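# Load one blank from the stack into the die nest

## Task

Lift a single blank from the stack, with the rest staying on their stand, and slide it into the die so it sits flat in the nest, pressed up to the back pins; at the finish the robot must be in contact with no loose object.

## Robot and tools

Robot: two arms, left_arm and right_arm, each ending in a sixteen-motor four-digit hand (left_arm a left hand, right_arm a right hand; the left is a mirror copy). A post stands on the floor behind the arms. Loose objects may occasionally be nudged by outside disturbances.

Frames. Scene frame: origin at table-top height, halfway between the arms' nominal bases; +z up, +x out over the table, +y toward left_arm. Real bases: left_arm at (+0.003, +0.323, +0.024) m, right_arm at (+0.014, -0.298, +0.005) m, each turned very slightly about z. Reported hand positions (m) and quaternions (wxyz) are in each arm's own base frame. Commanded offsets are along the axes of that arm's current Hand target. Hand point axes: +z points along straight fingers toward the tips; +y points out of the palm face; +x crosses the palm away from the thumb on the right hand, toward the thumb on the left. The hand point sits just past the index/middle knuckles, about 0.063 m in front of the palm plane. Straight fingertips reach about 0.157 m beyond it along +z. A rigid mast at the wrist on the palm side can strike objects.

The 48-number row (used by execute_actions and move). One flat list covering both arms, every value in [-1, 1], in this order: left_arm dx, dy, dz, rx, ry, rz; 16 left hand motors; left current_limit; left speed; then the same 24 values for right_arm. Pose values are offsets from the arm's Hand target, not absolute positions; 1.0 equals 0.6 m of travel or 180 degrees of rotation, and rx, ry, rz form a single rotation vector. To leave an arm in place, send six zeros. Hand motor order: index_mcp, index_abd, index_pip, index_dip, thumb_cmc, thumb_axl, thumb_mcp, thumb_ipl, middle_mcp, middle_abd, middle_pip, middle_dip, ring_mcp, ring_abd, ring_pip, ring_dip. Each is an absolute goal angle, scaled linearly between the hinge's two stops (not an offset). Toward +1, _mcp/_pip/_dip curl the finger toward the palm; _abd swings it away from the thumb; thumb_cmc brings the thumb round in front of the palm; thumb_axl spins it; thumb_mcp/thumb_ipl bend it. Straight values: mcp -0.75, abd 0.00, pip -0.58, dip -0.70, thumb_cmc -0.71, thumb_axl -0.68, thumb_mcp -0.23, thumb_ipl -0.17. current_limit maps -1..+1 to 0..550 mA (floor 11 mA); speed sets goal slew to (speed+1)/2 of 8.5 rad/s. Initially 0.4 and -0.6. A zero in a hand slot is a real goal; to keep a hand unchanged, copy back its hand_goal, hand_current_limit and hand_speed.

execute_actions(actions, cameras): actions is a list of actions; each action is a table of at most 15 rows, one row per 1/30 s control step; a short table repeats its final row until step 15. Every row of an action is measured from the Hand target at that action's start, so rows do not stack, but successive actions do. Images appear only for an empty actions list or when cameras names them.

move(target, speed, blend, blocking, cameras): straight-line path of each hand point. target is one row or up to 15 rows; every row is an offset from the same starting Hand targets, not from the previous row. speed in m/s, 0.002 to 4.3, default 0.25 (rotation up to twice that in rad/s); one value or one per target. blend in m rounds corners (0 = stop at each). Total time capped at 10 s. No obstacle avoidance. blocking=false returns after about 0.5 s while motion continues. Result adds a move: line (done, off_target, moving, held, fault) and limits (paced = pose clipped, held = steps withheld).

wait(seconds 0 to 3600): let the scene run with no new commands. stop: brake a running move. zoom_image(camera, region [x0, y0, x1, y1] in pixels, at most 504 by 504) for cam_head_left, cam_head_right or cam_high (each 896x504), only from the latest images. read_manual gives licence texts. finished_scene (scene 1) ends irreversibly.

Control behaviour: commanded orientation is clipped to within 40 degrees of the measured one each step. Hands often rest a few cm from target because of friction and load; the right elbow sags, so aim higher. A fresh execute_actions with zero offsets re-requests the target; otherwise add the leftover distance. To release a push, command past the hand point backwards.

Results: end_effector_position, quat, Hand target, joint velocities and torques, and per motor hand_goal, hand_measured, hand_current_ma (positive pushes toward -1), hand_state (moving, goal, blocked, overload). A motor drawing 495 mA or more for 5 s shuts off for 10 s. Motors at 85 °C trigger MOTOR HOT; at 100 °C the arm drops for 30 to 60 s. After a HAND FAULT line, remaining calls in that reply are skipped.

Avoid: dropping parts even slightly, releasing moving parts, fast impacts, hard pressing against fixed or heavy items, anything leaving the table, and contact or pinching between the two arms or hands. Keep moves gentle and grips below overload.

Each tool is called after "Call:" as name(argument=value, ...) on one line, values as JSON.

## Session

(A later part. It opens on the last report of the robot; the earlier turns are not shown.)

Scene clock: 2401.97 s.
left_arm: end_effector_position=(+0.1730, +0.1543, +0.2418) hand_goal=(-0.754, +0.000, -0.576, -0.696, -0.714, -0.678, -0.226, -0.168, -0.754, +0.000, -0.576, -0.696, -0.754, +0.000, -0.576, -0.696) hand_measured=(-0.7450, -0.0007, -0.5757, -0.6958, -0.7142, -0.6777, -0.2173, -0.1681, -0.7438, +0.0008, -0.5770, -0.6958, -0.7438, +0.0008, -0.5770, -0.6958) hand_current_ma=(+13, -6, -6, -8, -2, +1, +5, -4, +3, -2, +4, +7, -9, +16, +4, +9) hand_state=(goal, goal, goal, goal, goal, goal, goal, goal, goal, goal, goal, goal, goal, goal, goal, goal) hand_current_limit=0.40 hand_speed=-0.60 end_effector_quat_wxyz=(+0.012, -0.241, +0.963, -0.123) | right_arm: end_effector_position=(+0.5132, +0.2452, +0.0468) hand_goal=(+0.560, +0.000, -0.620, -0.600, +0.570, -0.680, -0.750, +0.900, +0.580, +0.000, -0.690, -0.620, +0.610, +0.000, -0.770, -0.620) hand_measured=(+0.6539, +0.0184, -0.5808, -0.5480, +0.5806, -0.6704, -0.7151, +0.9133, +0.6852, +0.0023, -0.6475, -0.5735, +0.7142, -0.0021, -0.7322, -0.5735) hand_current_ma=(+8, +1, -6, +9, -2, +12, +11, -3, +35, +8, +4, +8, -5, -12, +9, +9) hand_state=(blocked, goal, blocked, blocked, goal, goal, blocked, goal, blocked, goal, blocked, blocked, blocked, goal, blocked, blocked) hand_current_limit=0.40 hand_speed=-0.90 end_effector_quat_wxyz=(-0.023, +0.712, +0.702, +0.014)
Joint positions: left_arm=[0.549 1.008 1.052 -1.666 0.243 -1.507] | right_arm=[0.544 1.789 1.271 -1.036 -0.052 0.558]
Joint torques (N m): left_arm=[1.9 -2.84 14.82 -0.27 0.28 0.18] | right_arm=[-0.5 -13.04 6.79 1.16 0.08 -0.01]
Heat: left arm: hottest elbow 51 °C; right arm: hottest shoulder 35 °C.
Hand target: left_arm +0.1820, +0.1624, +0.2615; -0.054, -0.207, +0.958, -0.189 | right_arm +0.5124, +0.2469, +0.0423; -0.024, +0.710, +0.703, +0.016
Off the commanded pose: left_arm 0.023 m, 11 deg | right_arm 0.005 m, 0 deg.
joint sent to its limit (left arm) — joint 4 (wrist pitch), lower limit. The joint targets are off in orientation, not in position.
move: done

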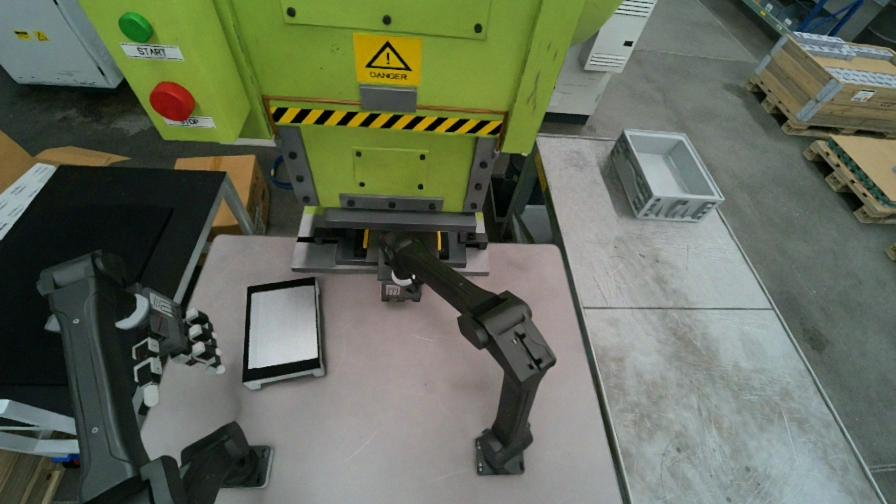

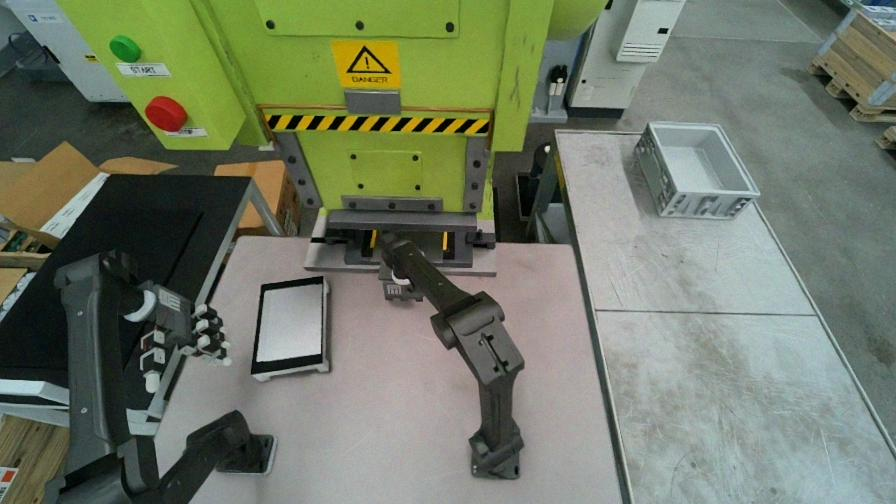

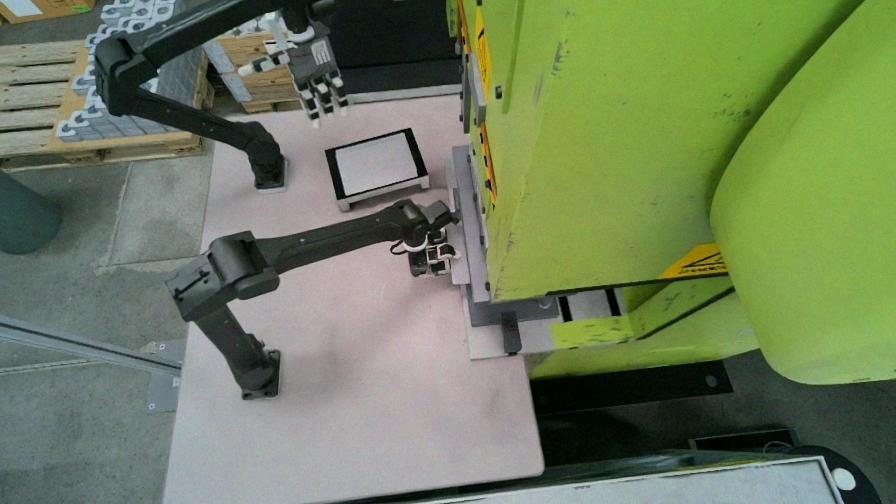

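Call:
move(target=[0,0,0,0,0,0,-0.754,0,-0.576,-0.696,-0.714,-0.678,-0.226,-0.168,-0.754,0,-0.576,-0.696,-0.754,0,-0.576,-0.696,0.4,-0.6,0,0,0,0,0,0,0.50,0,-0.62,-0.60,0.571,-0.68,-0.75,0.90,0.52,0,-0.69,-0.62,0.55,0,-0.77,-0.62,0.4,-0.9], speed=0.02, cameras=["cam_head_left","cam_head_right","cam_high"])

Call:
zoom_image(camera="cam_head_left", region=[360, 240, 384, 270])

Call:
zoom_image(camera="cam_high", region=[430, 210, 480, 300])

Scene clock: 2414.57 s.
left_arm: end_effector_position=(+0.1730, +0.1543, +0.2418) hand_goal=(-0.754, +0.000, -0.576, -0.696, -0.714, -0.678, -0.226, -0.168, -0.754, +0.000, -0.576, -0.696, -0.754, +0.000, -0.576, -0.696) hand_measured=(-0.7450, -0.0007, -0.5770, -0.6958, -0.7142, -0.6767, -0.2163, -0.1681, -0.7438, +0.0008, -0.5770, -0.6971, -0.7426, -0.0007, -0.5770, -0.6971) hand_current_ma=(+8, -6, -9, -12, -4, +3, -9, -3, -2, -5, +7, +6, -2, +8, -2, +2) hand_state=(goal, goal, goal, goal, goal, goal, goal, goal, goal, goal, goal, goal, goal, goal, goal, goal) hand_current_limit=0.40 hand_speed=-0.60 end_effector_quat_wxyz=(+0.012, -0.241, +0.963, -0.123) | right_arm: end_effector_position=(+0.5132, +0.2452, +0.0470) hand_goal=(+0.500, +0.000, -0.620, -0.600, +0.570, -0.680, -0.750, +0.900, +0.520, +0.000, -0.690, -0.620, +0.550, +0.000, -0.770, -0.620) hand_measured=(+0.6467, +0.0169, -0.5705, -0.5493, +0.5806, -0.6704, -0.7151, +0.9123, +0.6804, -0.0007, -0.6463, -0.5722, +0.7130, -0.0036, -0.7322, -0.5735) hand_current_ma=(+25, +8, -3, +8, +1, +7, +11, +12, +33, +6, -1, +8, +9, +1, +12, -9) hand_state=(blocked, goal, blocked, blocked, goal, goal, blocked, goal, blocked, goal, blocked, blocked, blocked, goal, blocked, blocked) hand_current_limit=0.40 hand_speed=-0.90 end_effector_quat_wxyz=(-0.023, +0.712, +0.702, +0.014)
Joint positions: left_arm=[0.549 1.008 1.052 -1.666 0.243 -1.507] | right_arm=[0.544 1.788 1.271 -1.036 -0.052 0.558]
Joint torques (N m): left_arm=[1.9 -2.84 14.8 -0.29 0.27 0.19] | right_arm=[-0.5 -13.04 6.79 1.16 0.07 -0.01]
Heat: left arm: hottest elbow 52 °C; right arm: hottest shoulder 35 °C.
Hand target: left_arm +0.1820, +0.1624, +0.2615; -0.054, -0.207, +0.958, -0.189 | right_arm +0.5124, +0.2469, +0.0423; -0.024, +0.710, +0.703, +0.016
Off the commanded pose: left_arm 0.023 m, 11 deg | right_arm 0.005 m, 0 deg.
joint sent to its limit (left arm) — joint 4 (wrist pitch), lower limit. The joint targets are off in orientation, not in position.
move: done

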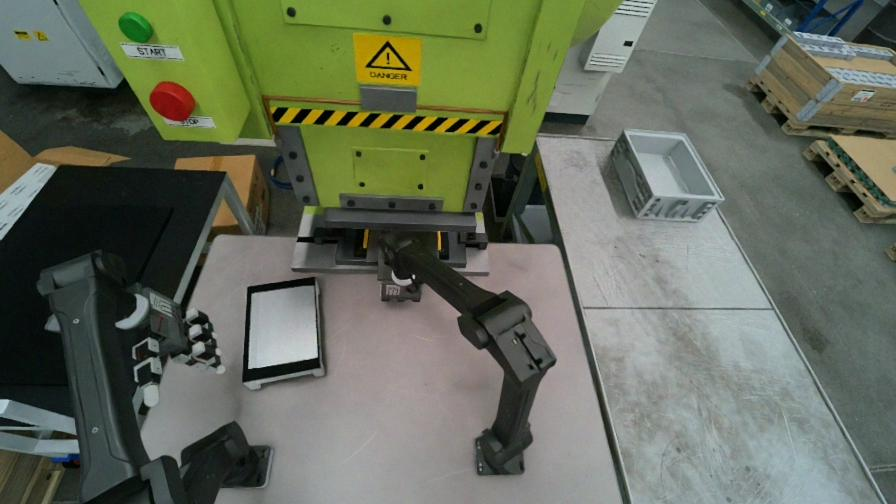

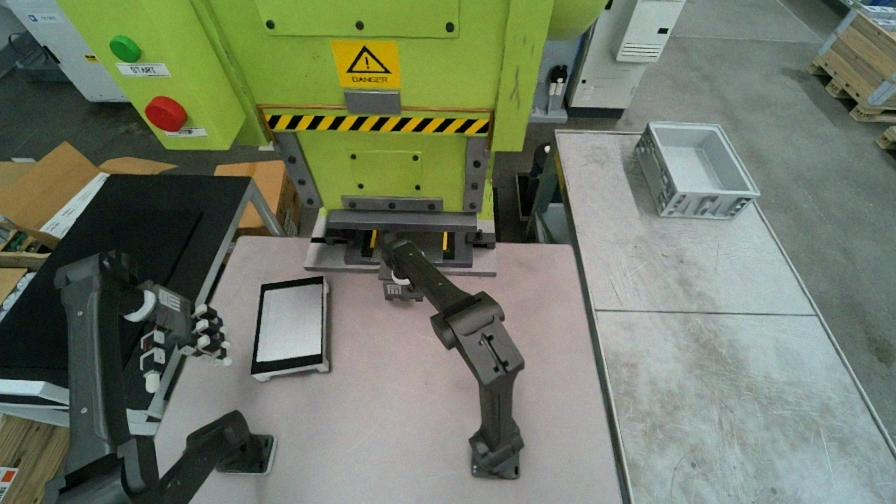

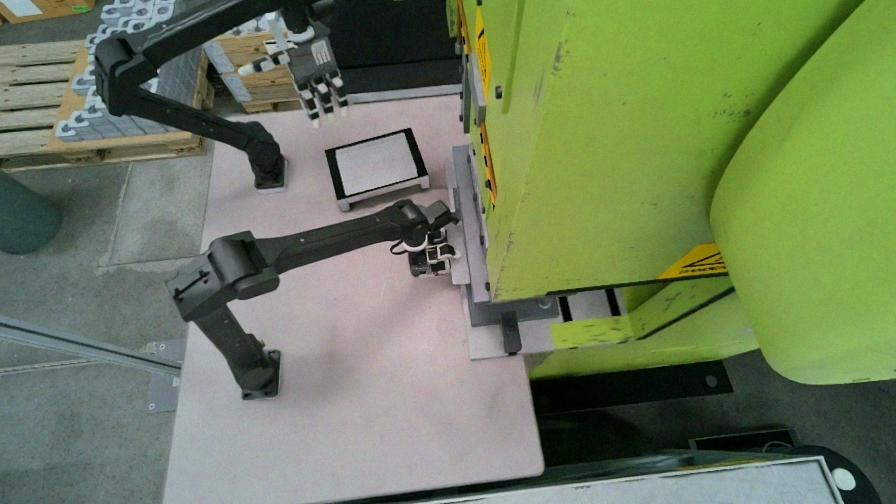

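Scaled by 16.800.

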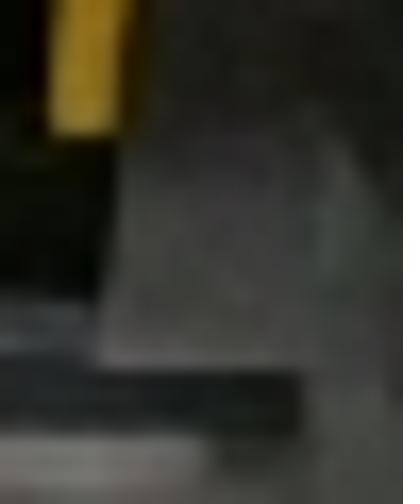

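Scaled by 5.600.

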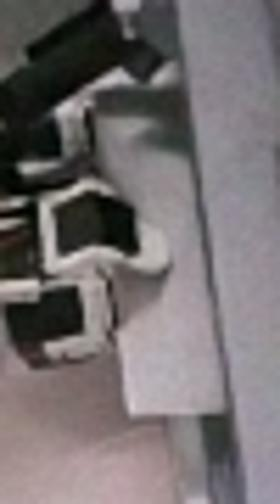

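Call:
move(target=[0,0,0,0,0,0,-0.754,0,-0.576,-0.696,-0.714,-0.678,-0.226,-0.168,-0.754,0,-0.576,-0.696,-0.754,0,-0.576,-0.696,0.4,-0.6,0,-0.025,0,0,0,0,0.60,0,-0.60,-0.56,0.571,-0.68,-0.85,0.88,0.63,0,-0.67,-0.60,0.66,0,-0.77,-0.60,0.4,-0.9], speed=0.02, cameras=["cam_head_left","cam_head_right","cam_high"])

Call:
zoom_image(camera="cam_head_left", region=[360, 240, 384, 270])

Call:
zoom_image(camera="cam_high", region=[430, 210, 480, 300])

Scene clock: 2453.27 s.
left_arm: end_effector_position=(+0.1730, +0.1543, +0.2418) hand_goal=(-0.754, +0.000, -0.576, -0.696, -0.714, -0.678, -0.226, -0.168, -0.754, +0.000, -0.576, -0.696, -0.754, +0.000, -0.576, -0.696) hand_measured=(-0.7450, -0.0007, -0.5770, -0.6958, -0.7142, -0.6777, -0.2173, -0.1672, -0.7438, -0.0007, -0.5770, -0.6958, -0.7438, +0.0008, -0.5757, -0.6958) hand_current_ma=(+4, +5, -7, -15, -2, -1, -3, +1, +5, -8, -1, +3, -13, +0, +6, +16) hand_state=(goal, goal, goal, goal, goal, goal, goal, goal, goal, goal, goal, goal, goal, goal, goal, goal) hand_current_limit=0.40 hand_speed=-0.60 end_effector_quat_wxyz=(+0.012, -0.241, +0.963, -0.123) | right_arm: end_effector_position=(+0.4984, +0.2445, +0.0398) hand_goal=(+0.600, +0.000, -0.600, -0.560, +0.570, -0.680, -0.850, +0.880, +0.630, +0.000, -0.670, -0.600, +0.660, +0.000, -0.770, -0.600) hand_measured=(+0.5598, +0.0140, -0.6013, -0.5505, +0.5755, -0.6704, -0.8170, +0.8942, +0.5912, -0.0007, -0.6642, -0.5862, +0.6298, -0.0051, -0.7617, -0.5837) hand_current_ma=(-9, +9, -1, -9, -27, +3, +5, +14, +3, -13, +22, +5, -10, +1, +15, +7) hand_state=(blocked, goal, goal, goal, goal, goal, blocked, goal, blocked, goal, goal, goal, blocked, goal, goal, goal) hand_current_limit=0.40 hand_speed=-0.90 end_effector_quat_wxyz=(-0.025, +0.709, +0.704, +0.012)
Joint positions: left_arm=[0.549 1.008 1.052 -1.666 0.243 -1.507] | right_arm=[0.557 1.77 1.224 -1.013 -0.054 0.564]
Joint torques (N m): left_arm=[1.9 -2.78 14.82 -0.31 0.27 0.18] | right_arm=[-0.32 -13.45 7.1 0.73 0.15 0.1]
Heat: left arm: hottest elbow 52 °C; right arm: hottest shoulder 34 °C.
Hand target: left_arm +0.1820, +0.1624, +0.2615; -0.054, -0.207, +0.958, -0.189 | right_arm +0.4975, +0.2472, +0.0427; -0.024, +0.710, +0.703, +0.016
Off the commanded pose: left_arm 0.023 m, 11 deg | right_arm 0.004 m, 1 deg.
joint sent to its limit (left arm) — joint 4 (wrist pitch), lower limit. The joint targets are off in orientation, not in position.
move: done

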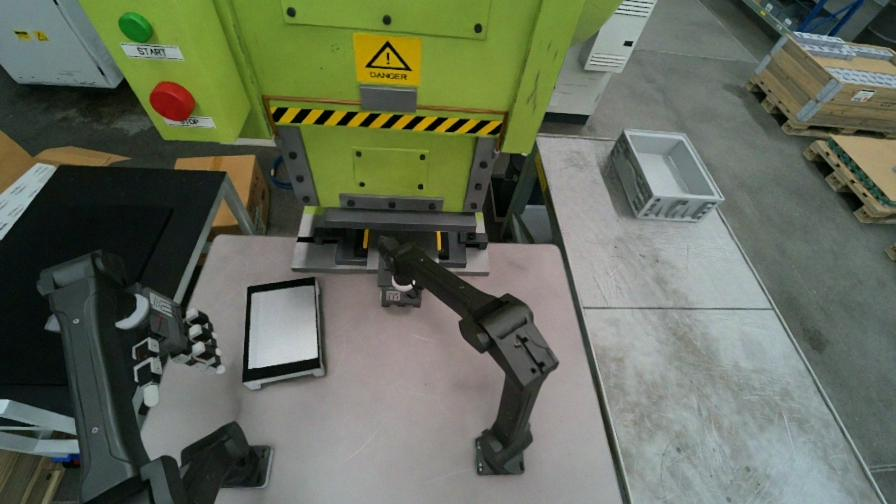

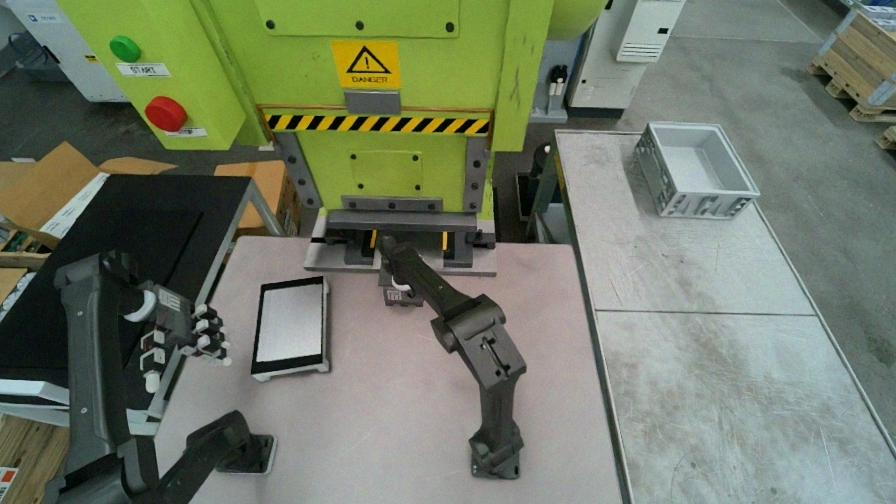

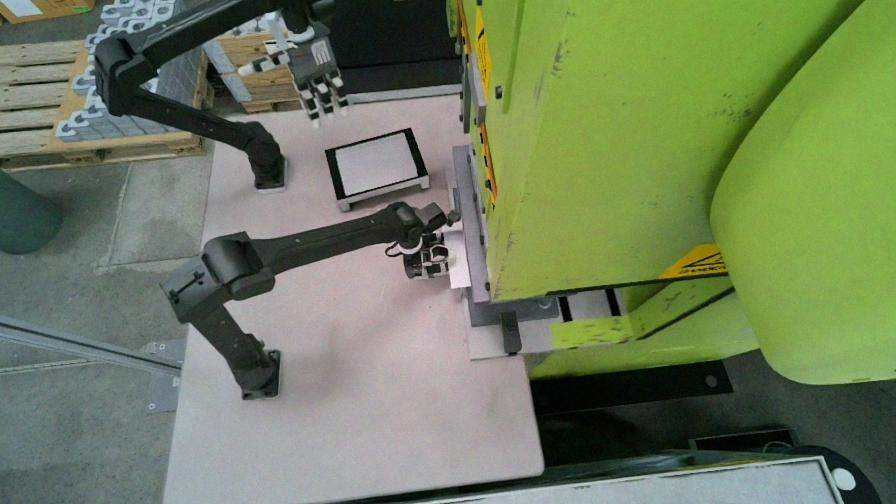

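Scaled by 16.800.

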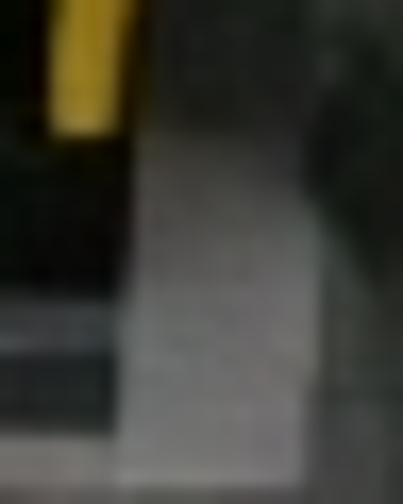

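Scaled by 5.600.

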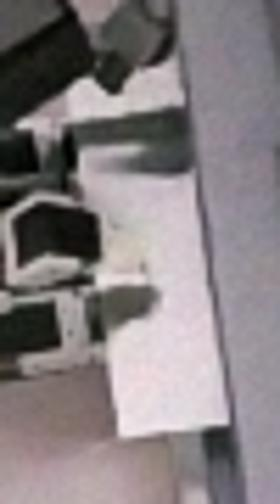

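Call:
zoom_image(camera="cam_head_right", region=[420, 224, 460, 274])

Call:
zoom_image(camera="cam_head_left", region=[356, 224, 396, 274])

Call:
zoom_image(camera="cam_high", region=[390, 180, 510, 315])

Scaled by 10.080.

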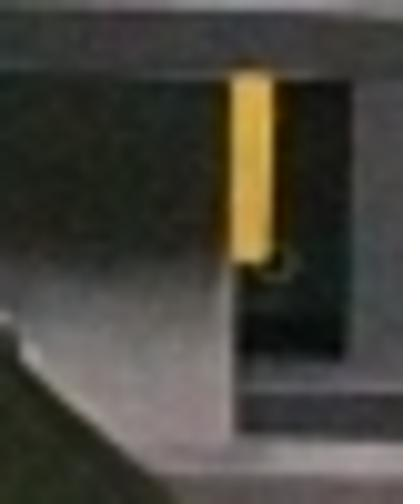

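Scaled by 10.080.

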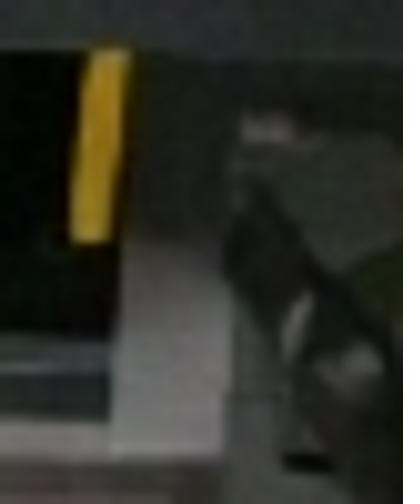

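Scaled by 3.733.

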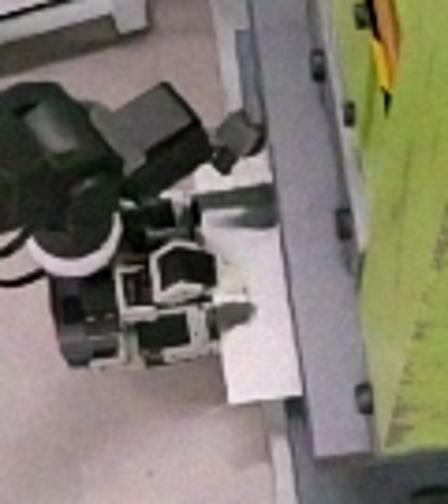

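Call:
zoom_image(camera="cam_head_left", region=[415, 224, 455, 274])

Call:
zoom_image(camera="cam_head_right", region=[360, 224, 400, 274])

Scaled by 10.080.

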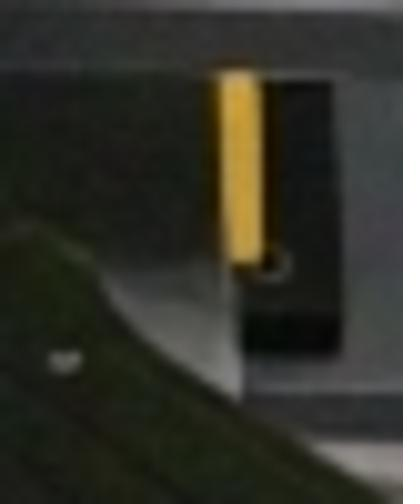

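Scaled by 10.080.

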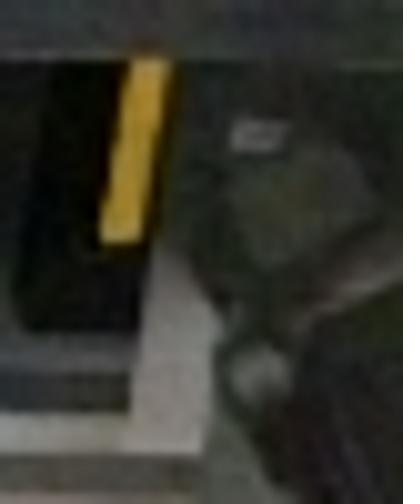

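Call:
move(target=[0,0,0,0,0,0,-0.754,0,-0.576,-0.696,-0.714,-0.678,-0.226,-0.168,-0.754,0,-0.576,-0.696,-0.754,0,-0.576,-0.696,0.4,-0.6,0,0,0,0,0,0,0.55,0,-0.60,-0.56,0.571,-0.68,-0.85,0.88,0.58,0,-0.67,-0.60,0.61,0,-0.77,-0.60,0.4,-0.95], speed=0.02, cameras=["cam_head_left","cam_head_right","cam_high"])

Call:
zoom_image(camera="cam_head_left", region=[356, 224, 396, 274])

Call:
zoom_image(camera="cam_head_right", region=[420, 224, 460, 274])

Call:
zoom_image(camera="cam_high", region=[430, 210, 480, 300])

Scene clock: 2521.03 s.
left_arm: end_effector_position=(+0.1730, +0.1543, +0.2418) hand_goal=(-0.754, +0.000, -0.576, -0.696, -0.714, -0.678, -0.226, -0.168, -0.754, +0.000, -0.576, -0.696, -0.754, +0.000, -0.576, -0.696) hand_measured=(-0.7450, -0.0007, -0.5757, -0.6945, -0.7142, -0.6767, -0.2173, -0.1681, -0.7438, -0.0007, -0.5770, -0.6958, -0.7438, +0.0008, -0.5770, -0.6958) hand_current_ma=(+9, -8, -7, -13, -8, -3, -2, -6, -4, -12, +6, +2, -4, +8, +0, +11) hand_state=(goal, goal, goal, goal, goal, goal, goal, goal, goal, goal, goal, goal, goal, goal, goal, goal) hand_current_limit=0.40 hand_speed=-0.60 end_effector_quat_wxyz=(+0.012, -0.241, +0.963, -0.123) | right_arm: end_effector_position=(+0.4984, +0.2445, +0.0398) hand_goal=(+0.550, +0.000, -0.600, -0.560, +0.570, -0.680, -0.850, +0.880, +0.580, +0.000, -0.670, -0.600, +0.610, +0.000, -0.770, -0.600) hand_measured=(+0.5550, +0.0110, -0.5949, -0.5505, +0.5755, -0.6704, -0.8180, +0.8952, +0.5888, -0.0007, -0.6617, -0.5862, +0.6274, -0.0051, -0.7617, -0.5837) hand_current_ma=(+2, +4, -2, +10, -13, +6, +8, +7, -2, +2, +8, +26, -2, +0, -2, +2) hand_state=(goal, goal, goal, goal, goal, goal, blocked, goal, goal, goal, goal, goal, goal, goal, goal, goal) hand_current_limit=0.40 hand_speed=-0.95 end_effector_quat_wxyz=(-0.025, +0.710, +0.704, +0.012)
Joint positions: left_arm=[0.549 1.008 1.052 -1.666 0.243 -1.507] | right_arm=[0.557 1.77 1.224 -1.013 -0.054 0.565]
Joint torques (N m): left_arm=[1.9 -2.78 14.82 -0.28 0.27 0.19] | right_arm=[-0.26 -13.51 7.1 0.76 0.15 0.1]
Heat: left arm: hottest elbow 52 °C; right arm: hottest shoulder 36 °C.
Hand target: left_arm +0.1820, +0.1624, +0.2615; -0.054, -0.207, +0.958, -0.189 | right_arm +0.4975, +0.2471, +0.0427; -0.024, +0.710, +0.703, +0.016
Off the commanded pose: left_arm 0.023 m, 11 deg | right_arm 0.004 m, 1 deg.
joint sent to its limit (left arm) — joint 4 (wrist pitch), lower limit. The joint targets are off in orientation, not in position.
move: done

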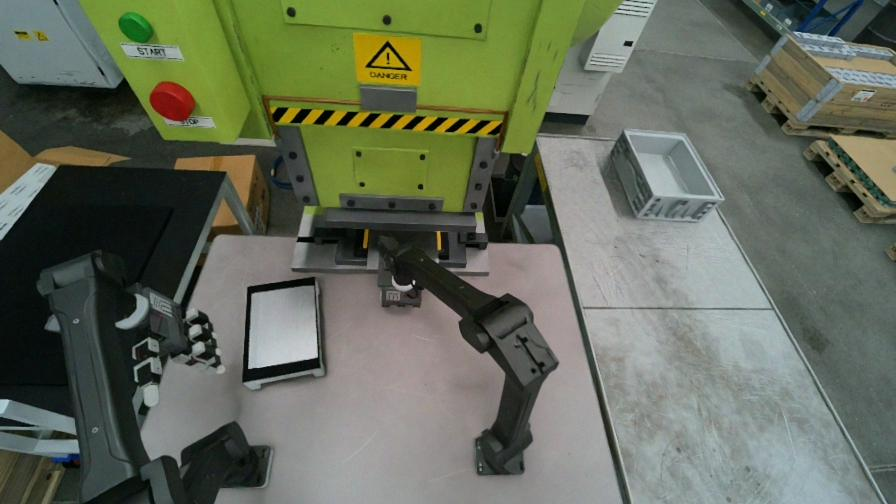

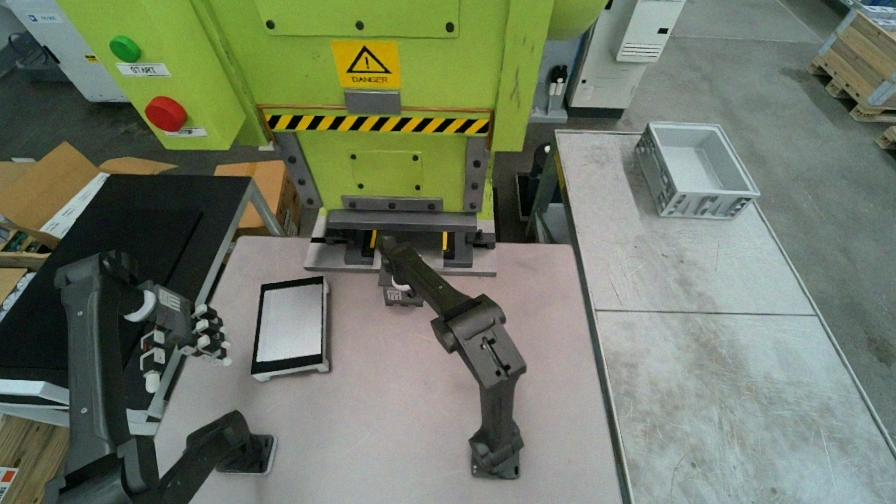

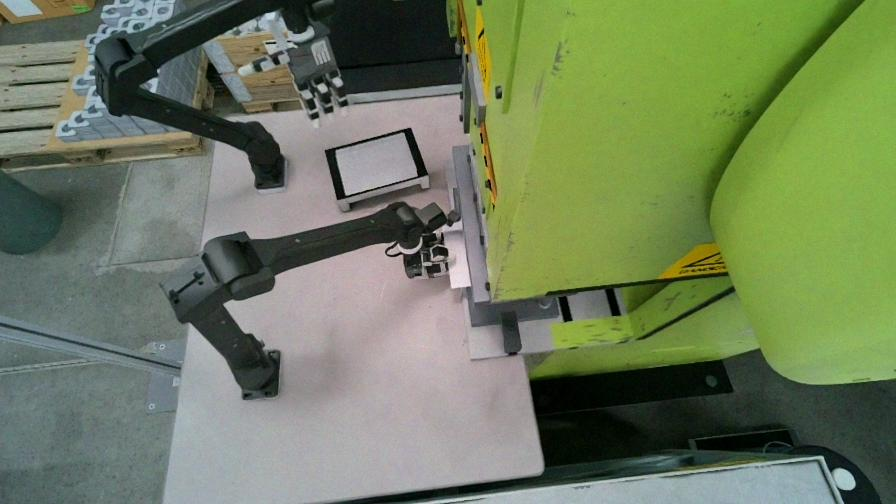

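Scaled by 10.080.

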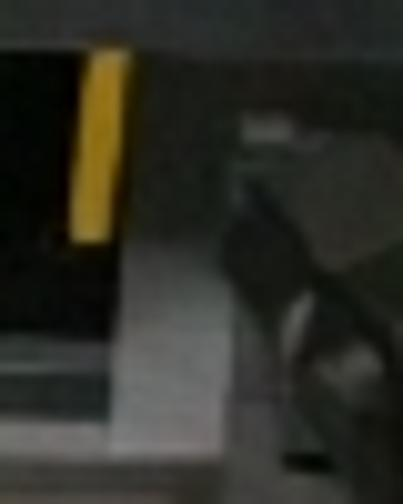

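Scaled by 10.080.

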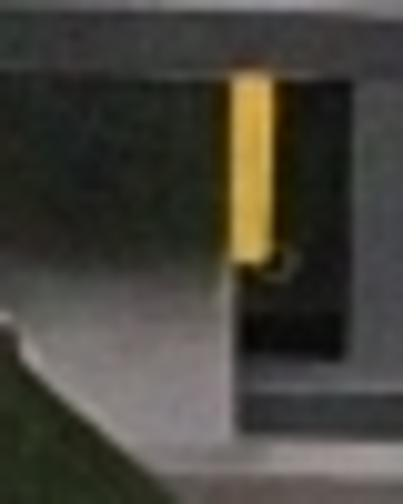

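Scaled by 5.600.

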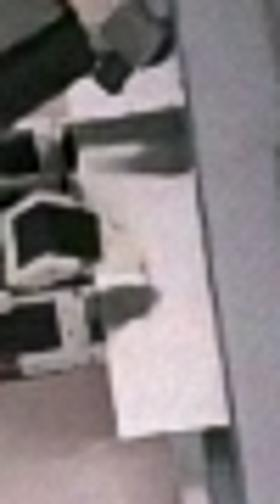

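Call:
move(target=[0,0,0,0,0,0,-0.754,0,-0.576,-0.696,-0.714,-0.678,-0.226,-0.168,-0.754,0,-0.576,-0.696,-0.754,0,-0.576,-0.696,0.4,-0.6,0,0,0,0,0,0,0.49,0,-0.60,-0.56,0.571,-0.68,-0.85,0.88,0.52,0,-0.67,-0.60,0.56,0,-0.77,-0.60,0.4,-0.95], speed=0.02, cameras=["cam_head_left","cam_head_right","cam_high"])

Call:
zoom_image(camera="cam_head_left", region=[356, 224, 396, 274])

Call:
zoom_image(camera="cam_head_right", region=[420, 224, 460, 274])

Call:
zoom_image(camera="cam_high", region=[430, 210, 480, 300])

Scene clock: 2531.47 s.
left_arm: end_effector_position=(+0.1730, +0.1543, +0.2418) hand_goal=(-0.754, +0.000, -0.576, -0.696, -0.714, -0.678, -0.226, -0.168, -0.754, +0.000, -0.576, -0.696, -0.754, +0.000, -0.576, -0.696) hand_measured=(-0.7450, -0.0007, -0.5757, -0.6958, -0.7142, -0.6767, -0.2163, -0.1681, -0.7438, -0.0007, -0.5770, -0.6958, -0.7426, -0.0007, -0.5770, -0.6971) hand_current_ma=(+13, -4, -12, -16, +1, +1, -5, -7, +5, +2, -3, +9, -5, +2, -9, +16) hand_state=(goal, goal, goal, goal, goal, goal, goal, goal, goal, goal, goal, goal, goal, goal, goal, goal) hand_current_limit=0.40 hand_speed=-0.60 end_effector_quat_wxyz=(+0.012, -0.241, +0.963, -0.123) | right_arm: end_effector_position=(+0.4986, +0.2446, +0.0416) hand_goal=(+0.490, +0.000, -0.600, -0.560, +0.570, -0.680, -0.850, +0.880, +0.520, +0.000, -0.670, -0.600, +0.560, +0.000, -0.770, -0.600) hand_measured=(+0.5369, +0.0096, -0.5847, -0.5505, +0.5755, -0.6704, -0.8170, +0.8933, +0.5731, -0.0007, -0.6578, -0.5862, +0.6129, -0.0065, -0.7592, -0.5837) hand_current_ma=(+6, -4, -11, +2, -8, +3, +1, +14, +2, -7, -2, -3, -7, -2, +11, +4) hand_state=(blocked, goal, goal, goal, goal, goal, blocked, goal, blocked, goal, goal, goal, blocked, goal, goal, goal) hand_current_limit=0.40 hand_speed=-0.95 end_effector_quat_wxyz=(-0.024, +0.710, +0.704, +0.013)
Joint positions: left_arm=[0.549 1.008 1.052 -1.666 0.243 -1.507] | right_arm=[0.557 1.767 1.224 -1.013 -0.054 0.566]
Joint torques (N m): left_arm=[1.9 -2.9 14.82 -0.28 0.28 0.19] | right_arm=[-0.26 -13.22 7.13 0.75 0.15 0.09]
Heat: left arm: hottest elbow 52 °C; right arm: hottest shoulder 36 °C.
Hand target: left_arm +0.1820, +0.1624, +0.2615; -0.054, -0.207, +0.958, -0.189 | right_arm +0.4975, +0.2471, +0.0427; -0.024, +0.710, +0.703, +0.016
Off the commanded pose: left_arm 0.023 m, 11 deg | right_arm 0.003 m, 0 deg.
joint sent to its limit (left arm) — joint 4 (wrist pitch), lower limit. The joint targets are off in orientation, not in position.
move: done

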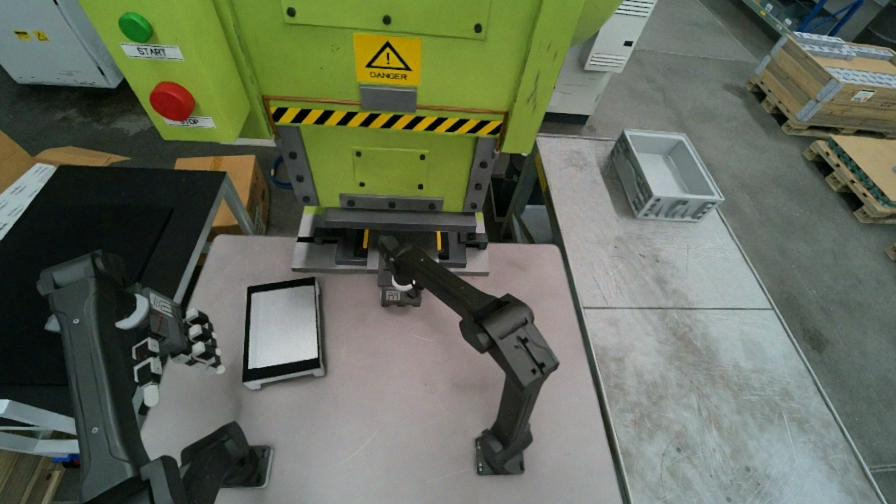

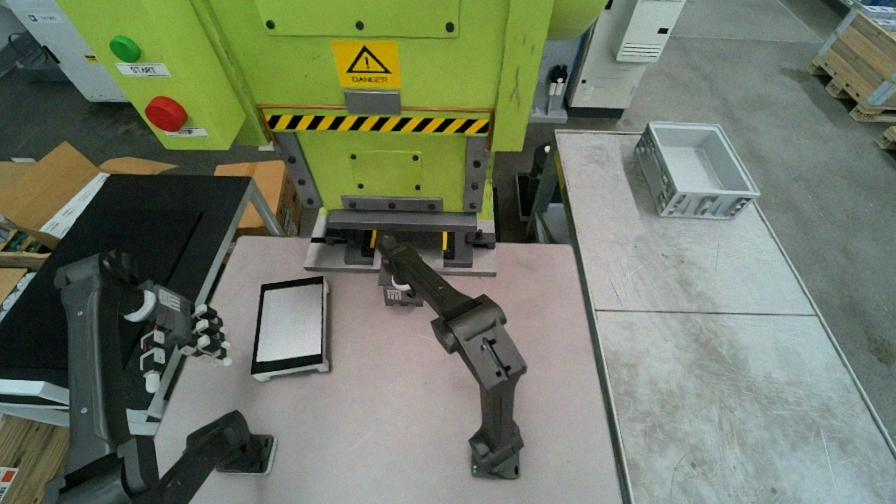

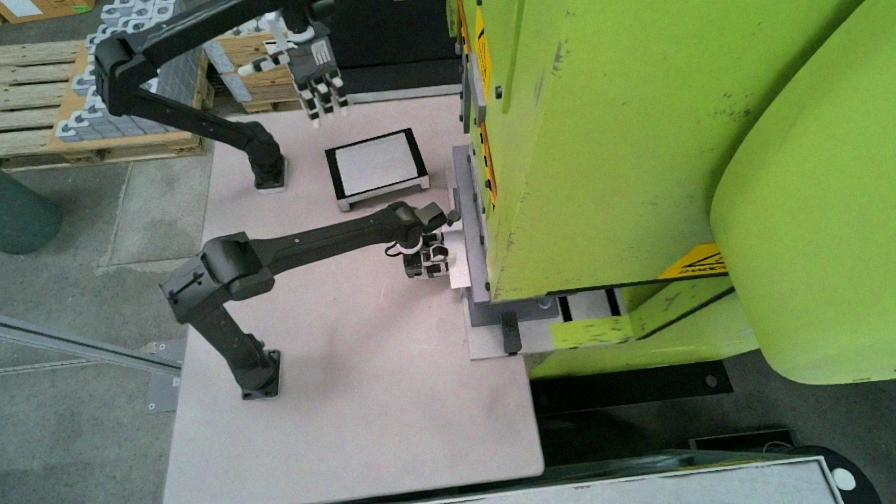

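Scaled by 10.080.

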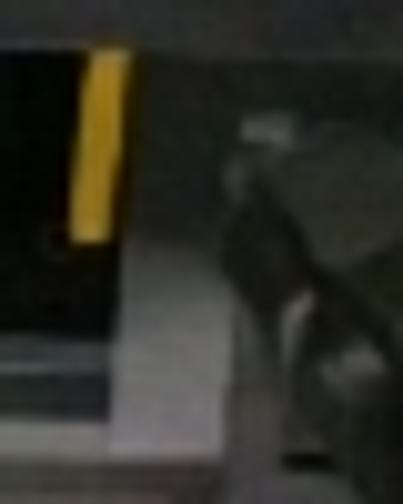

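Scaled by 10.080.

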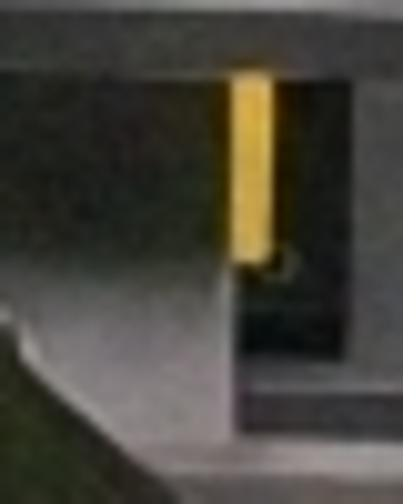

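Scaled by 5.600.

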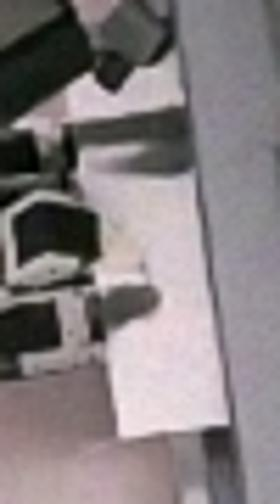

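Call:
move(target=[0,0,0,0,0,0,-0.754,0,-0.576,-0.696,-0.714,-0.678,-0.226,-0.168,-0.754,0,-0.576,-0.696,-0.754,0,-0.576,-0.696,0.4,-0.6,0,-0.035,0,0,0,0,0.49,0,-0.60,-0.56,0.571,-0.68,-0.85,0.88,0.52,0,-0.67,-0.60,0.56,0,-0.77,-0.60,0.4,-0.95], speed=0.02, cameras=["cam_head_left","cam_head_right","cam_high"])

Call:
zoom_image(camera="cam_head_left", region=[356, 224, 396, 274])

Call:
zoom_image(camera="cam_head_right", region=[420, 224, 460, 274])

Call:
zoom_image(camera="cam_high", region=[430, 210, 480, 300])

Scene clock: 2558.93 s.
left_arm: end_effector_position=(+0.1730, +0.1543, +0.2418) hand_goal=(-0.754, +0.000, -0.576, -0.696, -0.714, -0.678, -0.226, -0.168, -0.754, +0.000, -0.576, -0.696, -0.754, +0.000, -0.576, -0.696) hand_measured=(-0.7450, -0.0007, -0.5770, -0.6971, -0.7142, -0.6777, -0.2163, -0.1672, -0.7450, +0.0008, -0.5757, -0.6971, -0.7438, +0.0008, -0.5770, -0.6958) hand_current_ma=(+16, -5, -4, -14, +2, +4, -8, -3, -1, +7, +4, +8, -10, +5, +3, +4) hand_state=(goal, goal, goal, goal, goal, goal, goal, goal, goal, goal, goal, goal, goal, goal, goal, goal) hand_current_limit=0.40 hand_speed=-0.60 end_effector_quat_wxyz=(+0.012, -0.241, +0.963, -0.123) | right_arm: end_effector_position=(+0.4778, +0.2432, +0.0358) hand_goal=(+0.490, +0.000, -0.600, -0.560, +0.570, -0.680, -0.850, +0.880, +0.520, +0.000, -0.670, -0.600, +0.560, +0.000, -0.770, -0.600) hand_measured=(+0.4585, +0.0140, -0.5975, -0.5544, +0.5743, -0.6704, -0.8170, +0.8942, +0.4838, +0.0037, -0.6681, -0.5900, +0.5236, -0.0036, -0.7682, -0.5913) hand_current_ma=(+8, +4, +0, -2, -2, +5, +15, -2, -18, +2, +20, +5, -13, -10, +14, -4) hand_state=(blocked, goal, goal, goal, goal, goal, blocked, goal, blocked, goal, goal, goal, blocked, goal, goal, goal) hand_current_limit=0.40 hand_speed=-0.95 end_effector_quat_wxyz=(-0.025, +0.711, +0.703, +0.005)
Joint positions: left_arm=[0.549 1.008 1.052 -1.666 0.243 -1.507] | right_arm=[0.578 1.741 1.173 -1.002 -0.052 0.588]
Joint torques (N m): left_arm=[1.9 -2.84 14.82 -0.28 0.28 0.19] | right_arm=[-0.03 -14.04 6.61 0.9 0.11 0.11]
Heat: left arm: hottest elbow 52 °C; right arm: hottest shoulder 35 °C.
Hand target: left_arm +0.1820, +0.1624, +0.2615; -0.054, -0.207, +0.958, -0.189 | right_arm +0.4764, +0.2474, +0.0428; -0.024, +0.710, +0.704, +0.016
Off the commanded pose: left_arm 0.023 m, 11 deg | right_arm 0.008 m, 1 deg.
joint sent to its limit (left arm) — joint 4 (wrist pitch), lower limit. The joint targets are off in orientation, not in position.
move: done

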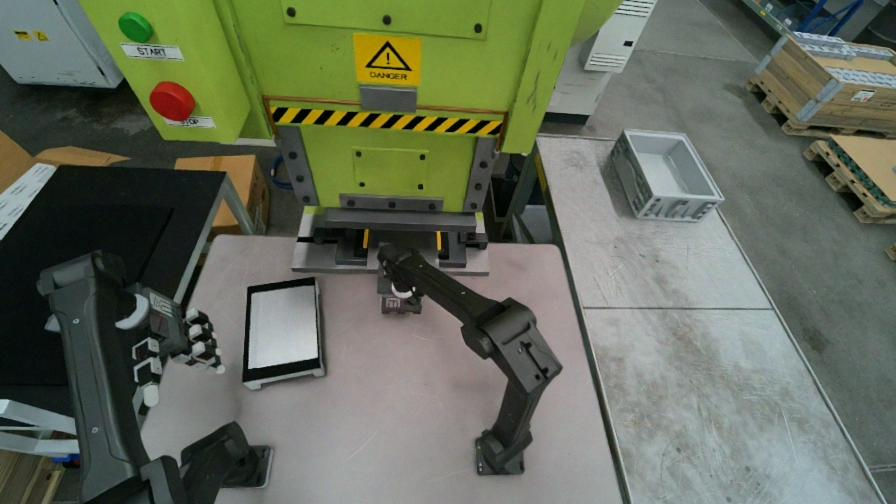

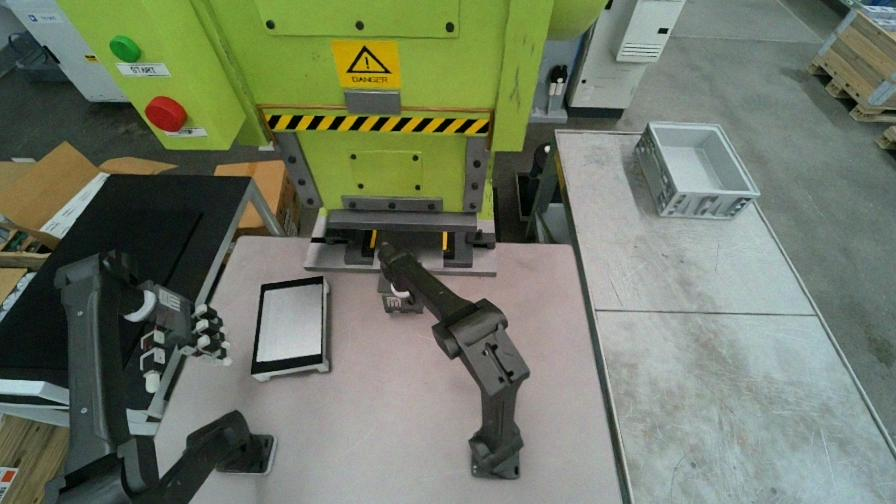

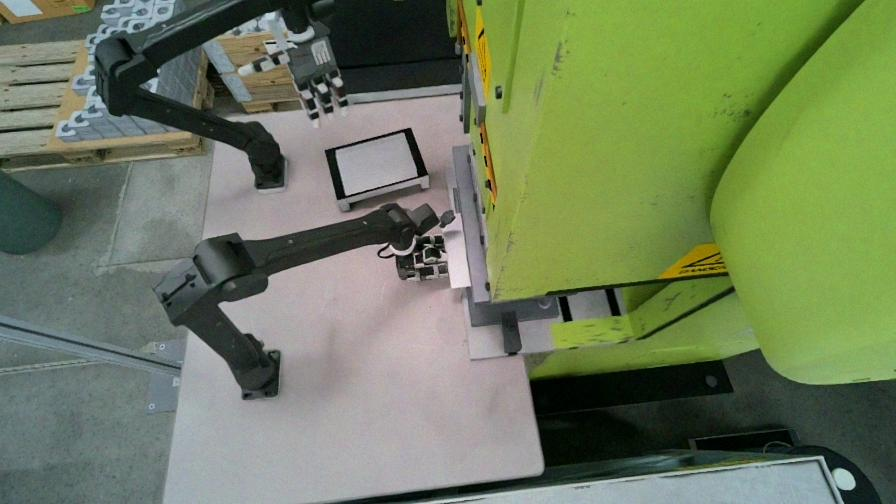

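Scaled by 10.080.

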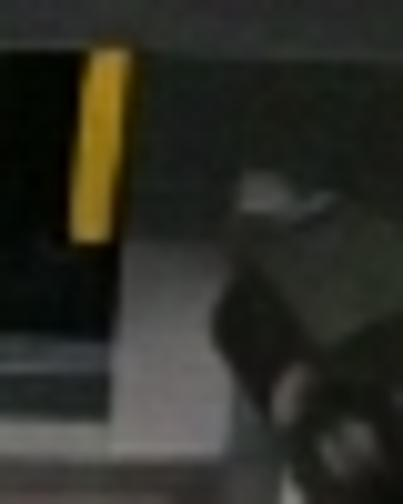

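Scaled by 10.080.

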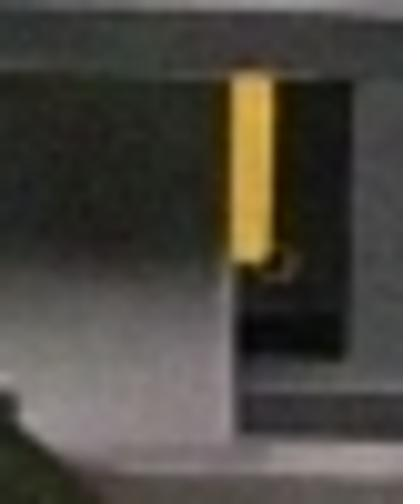

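Scaled by 5.600.

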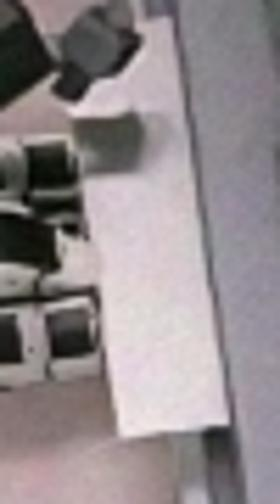

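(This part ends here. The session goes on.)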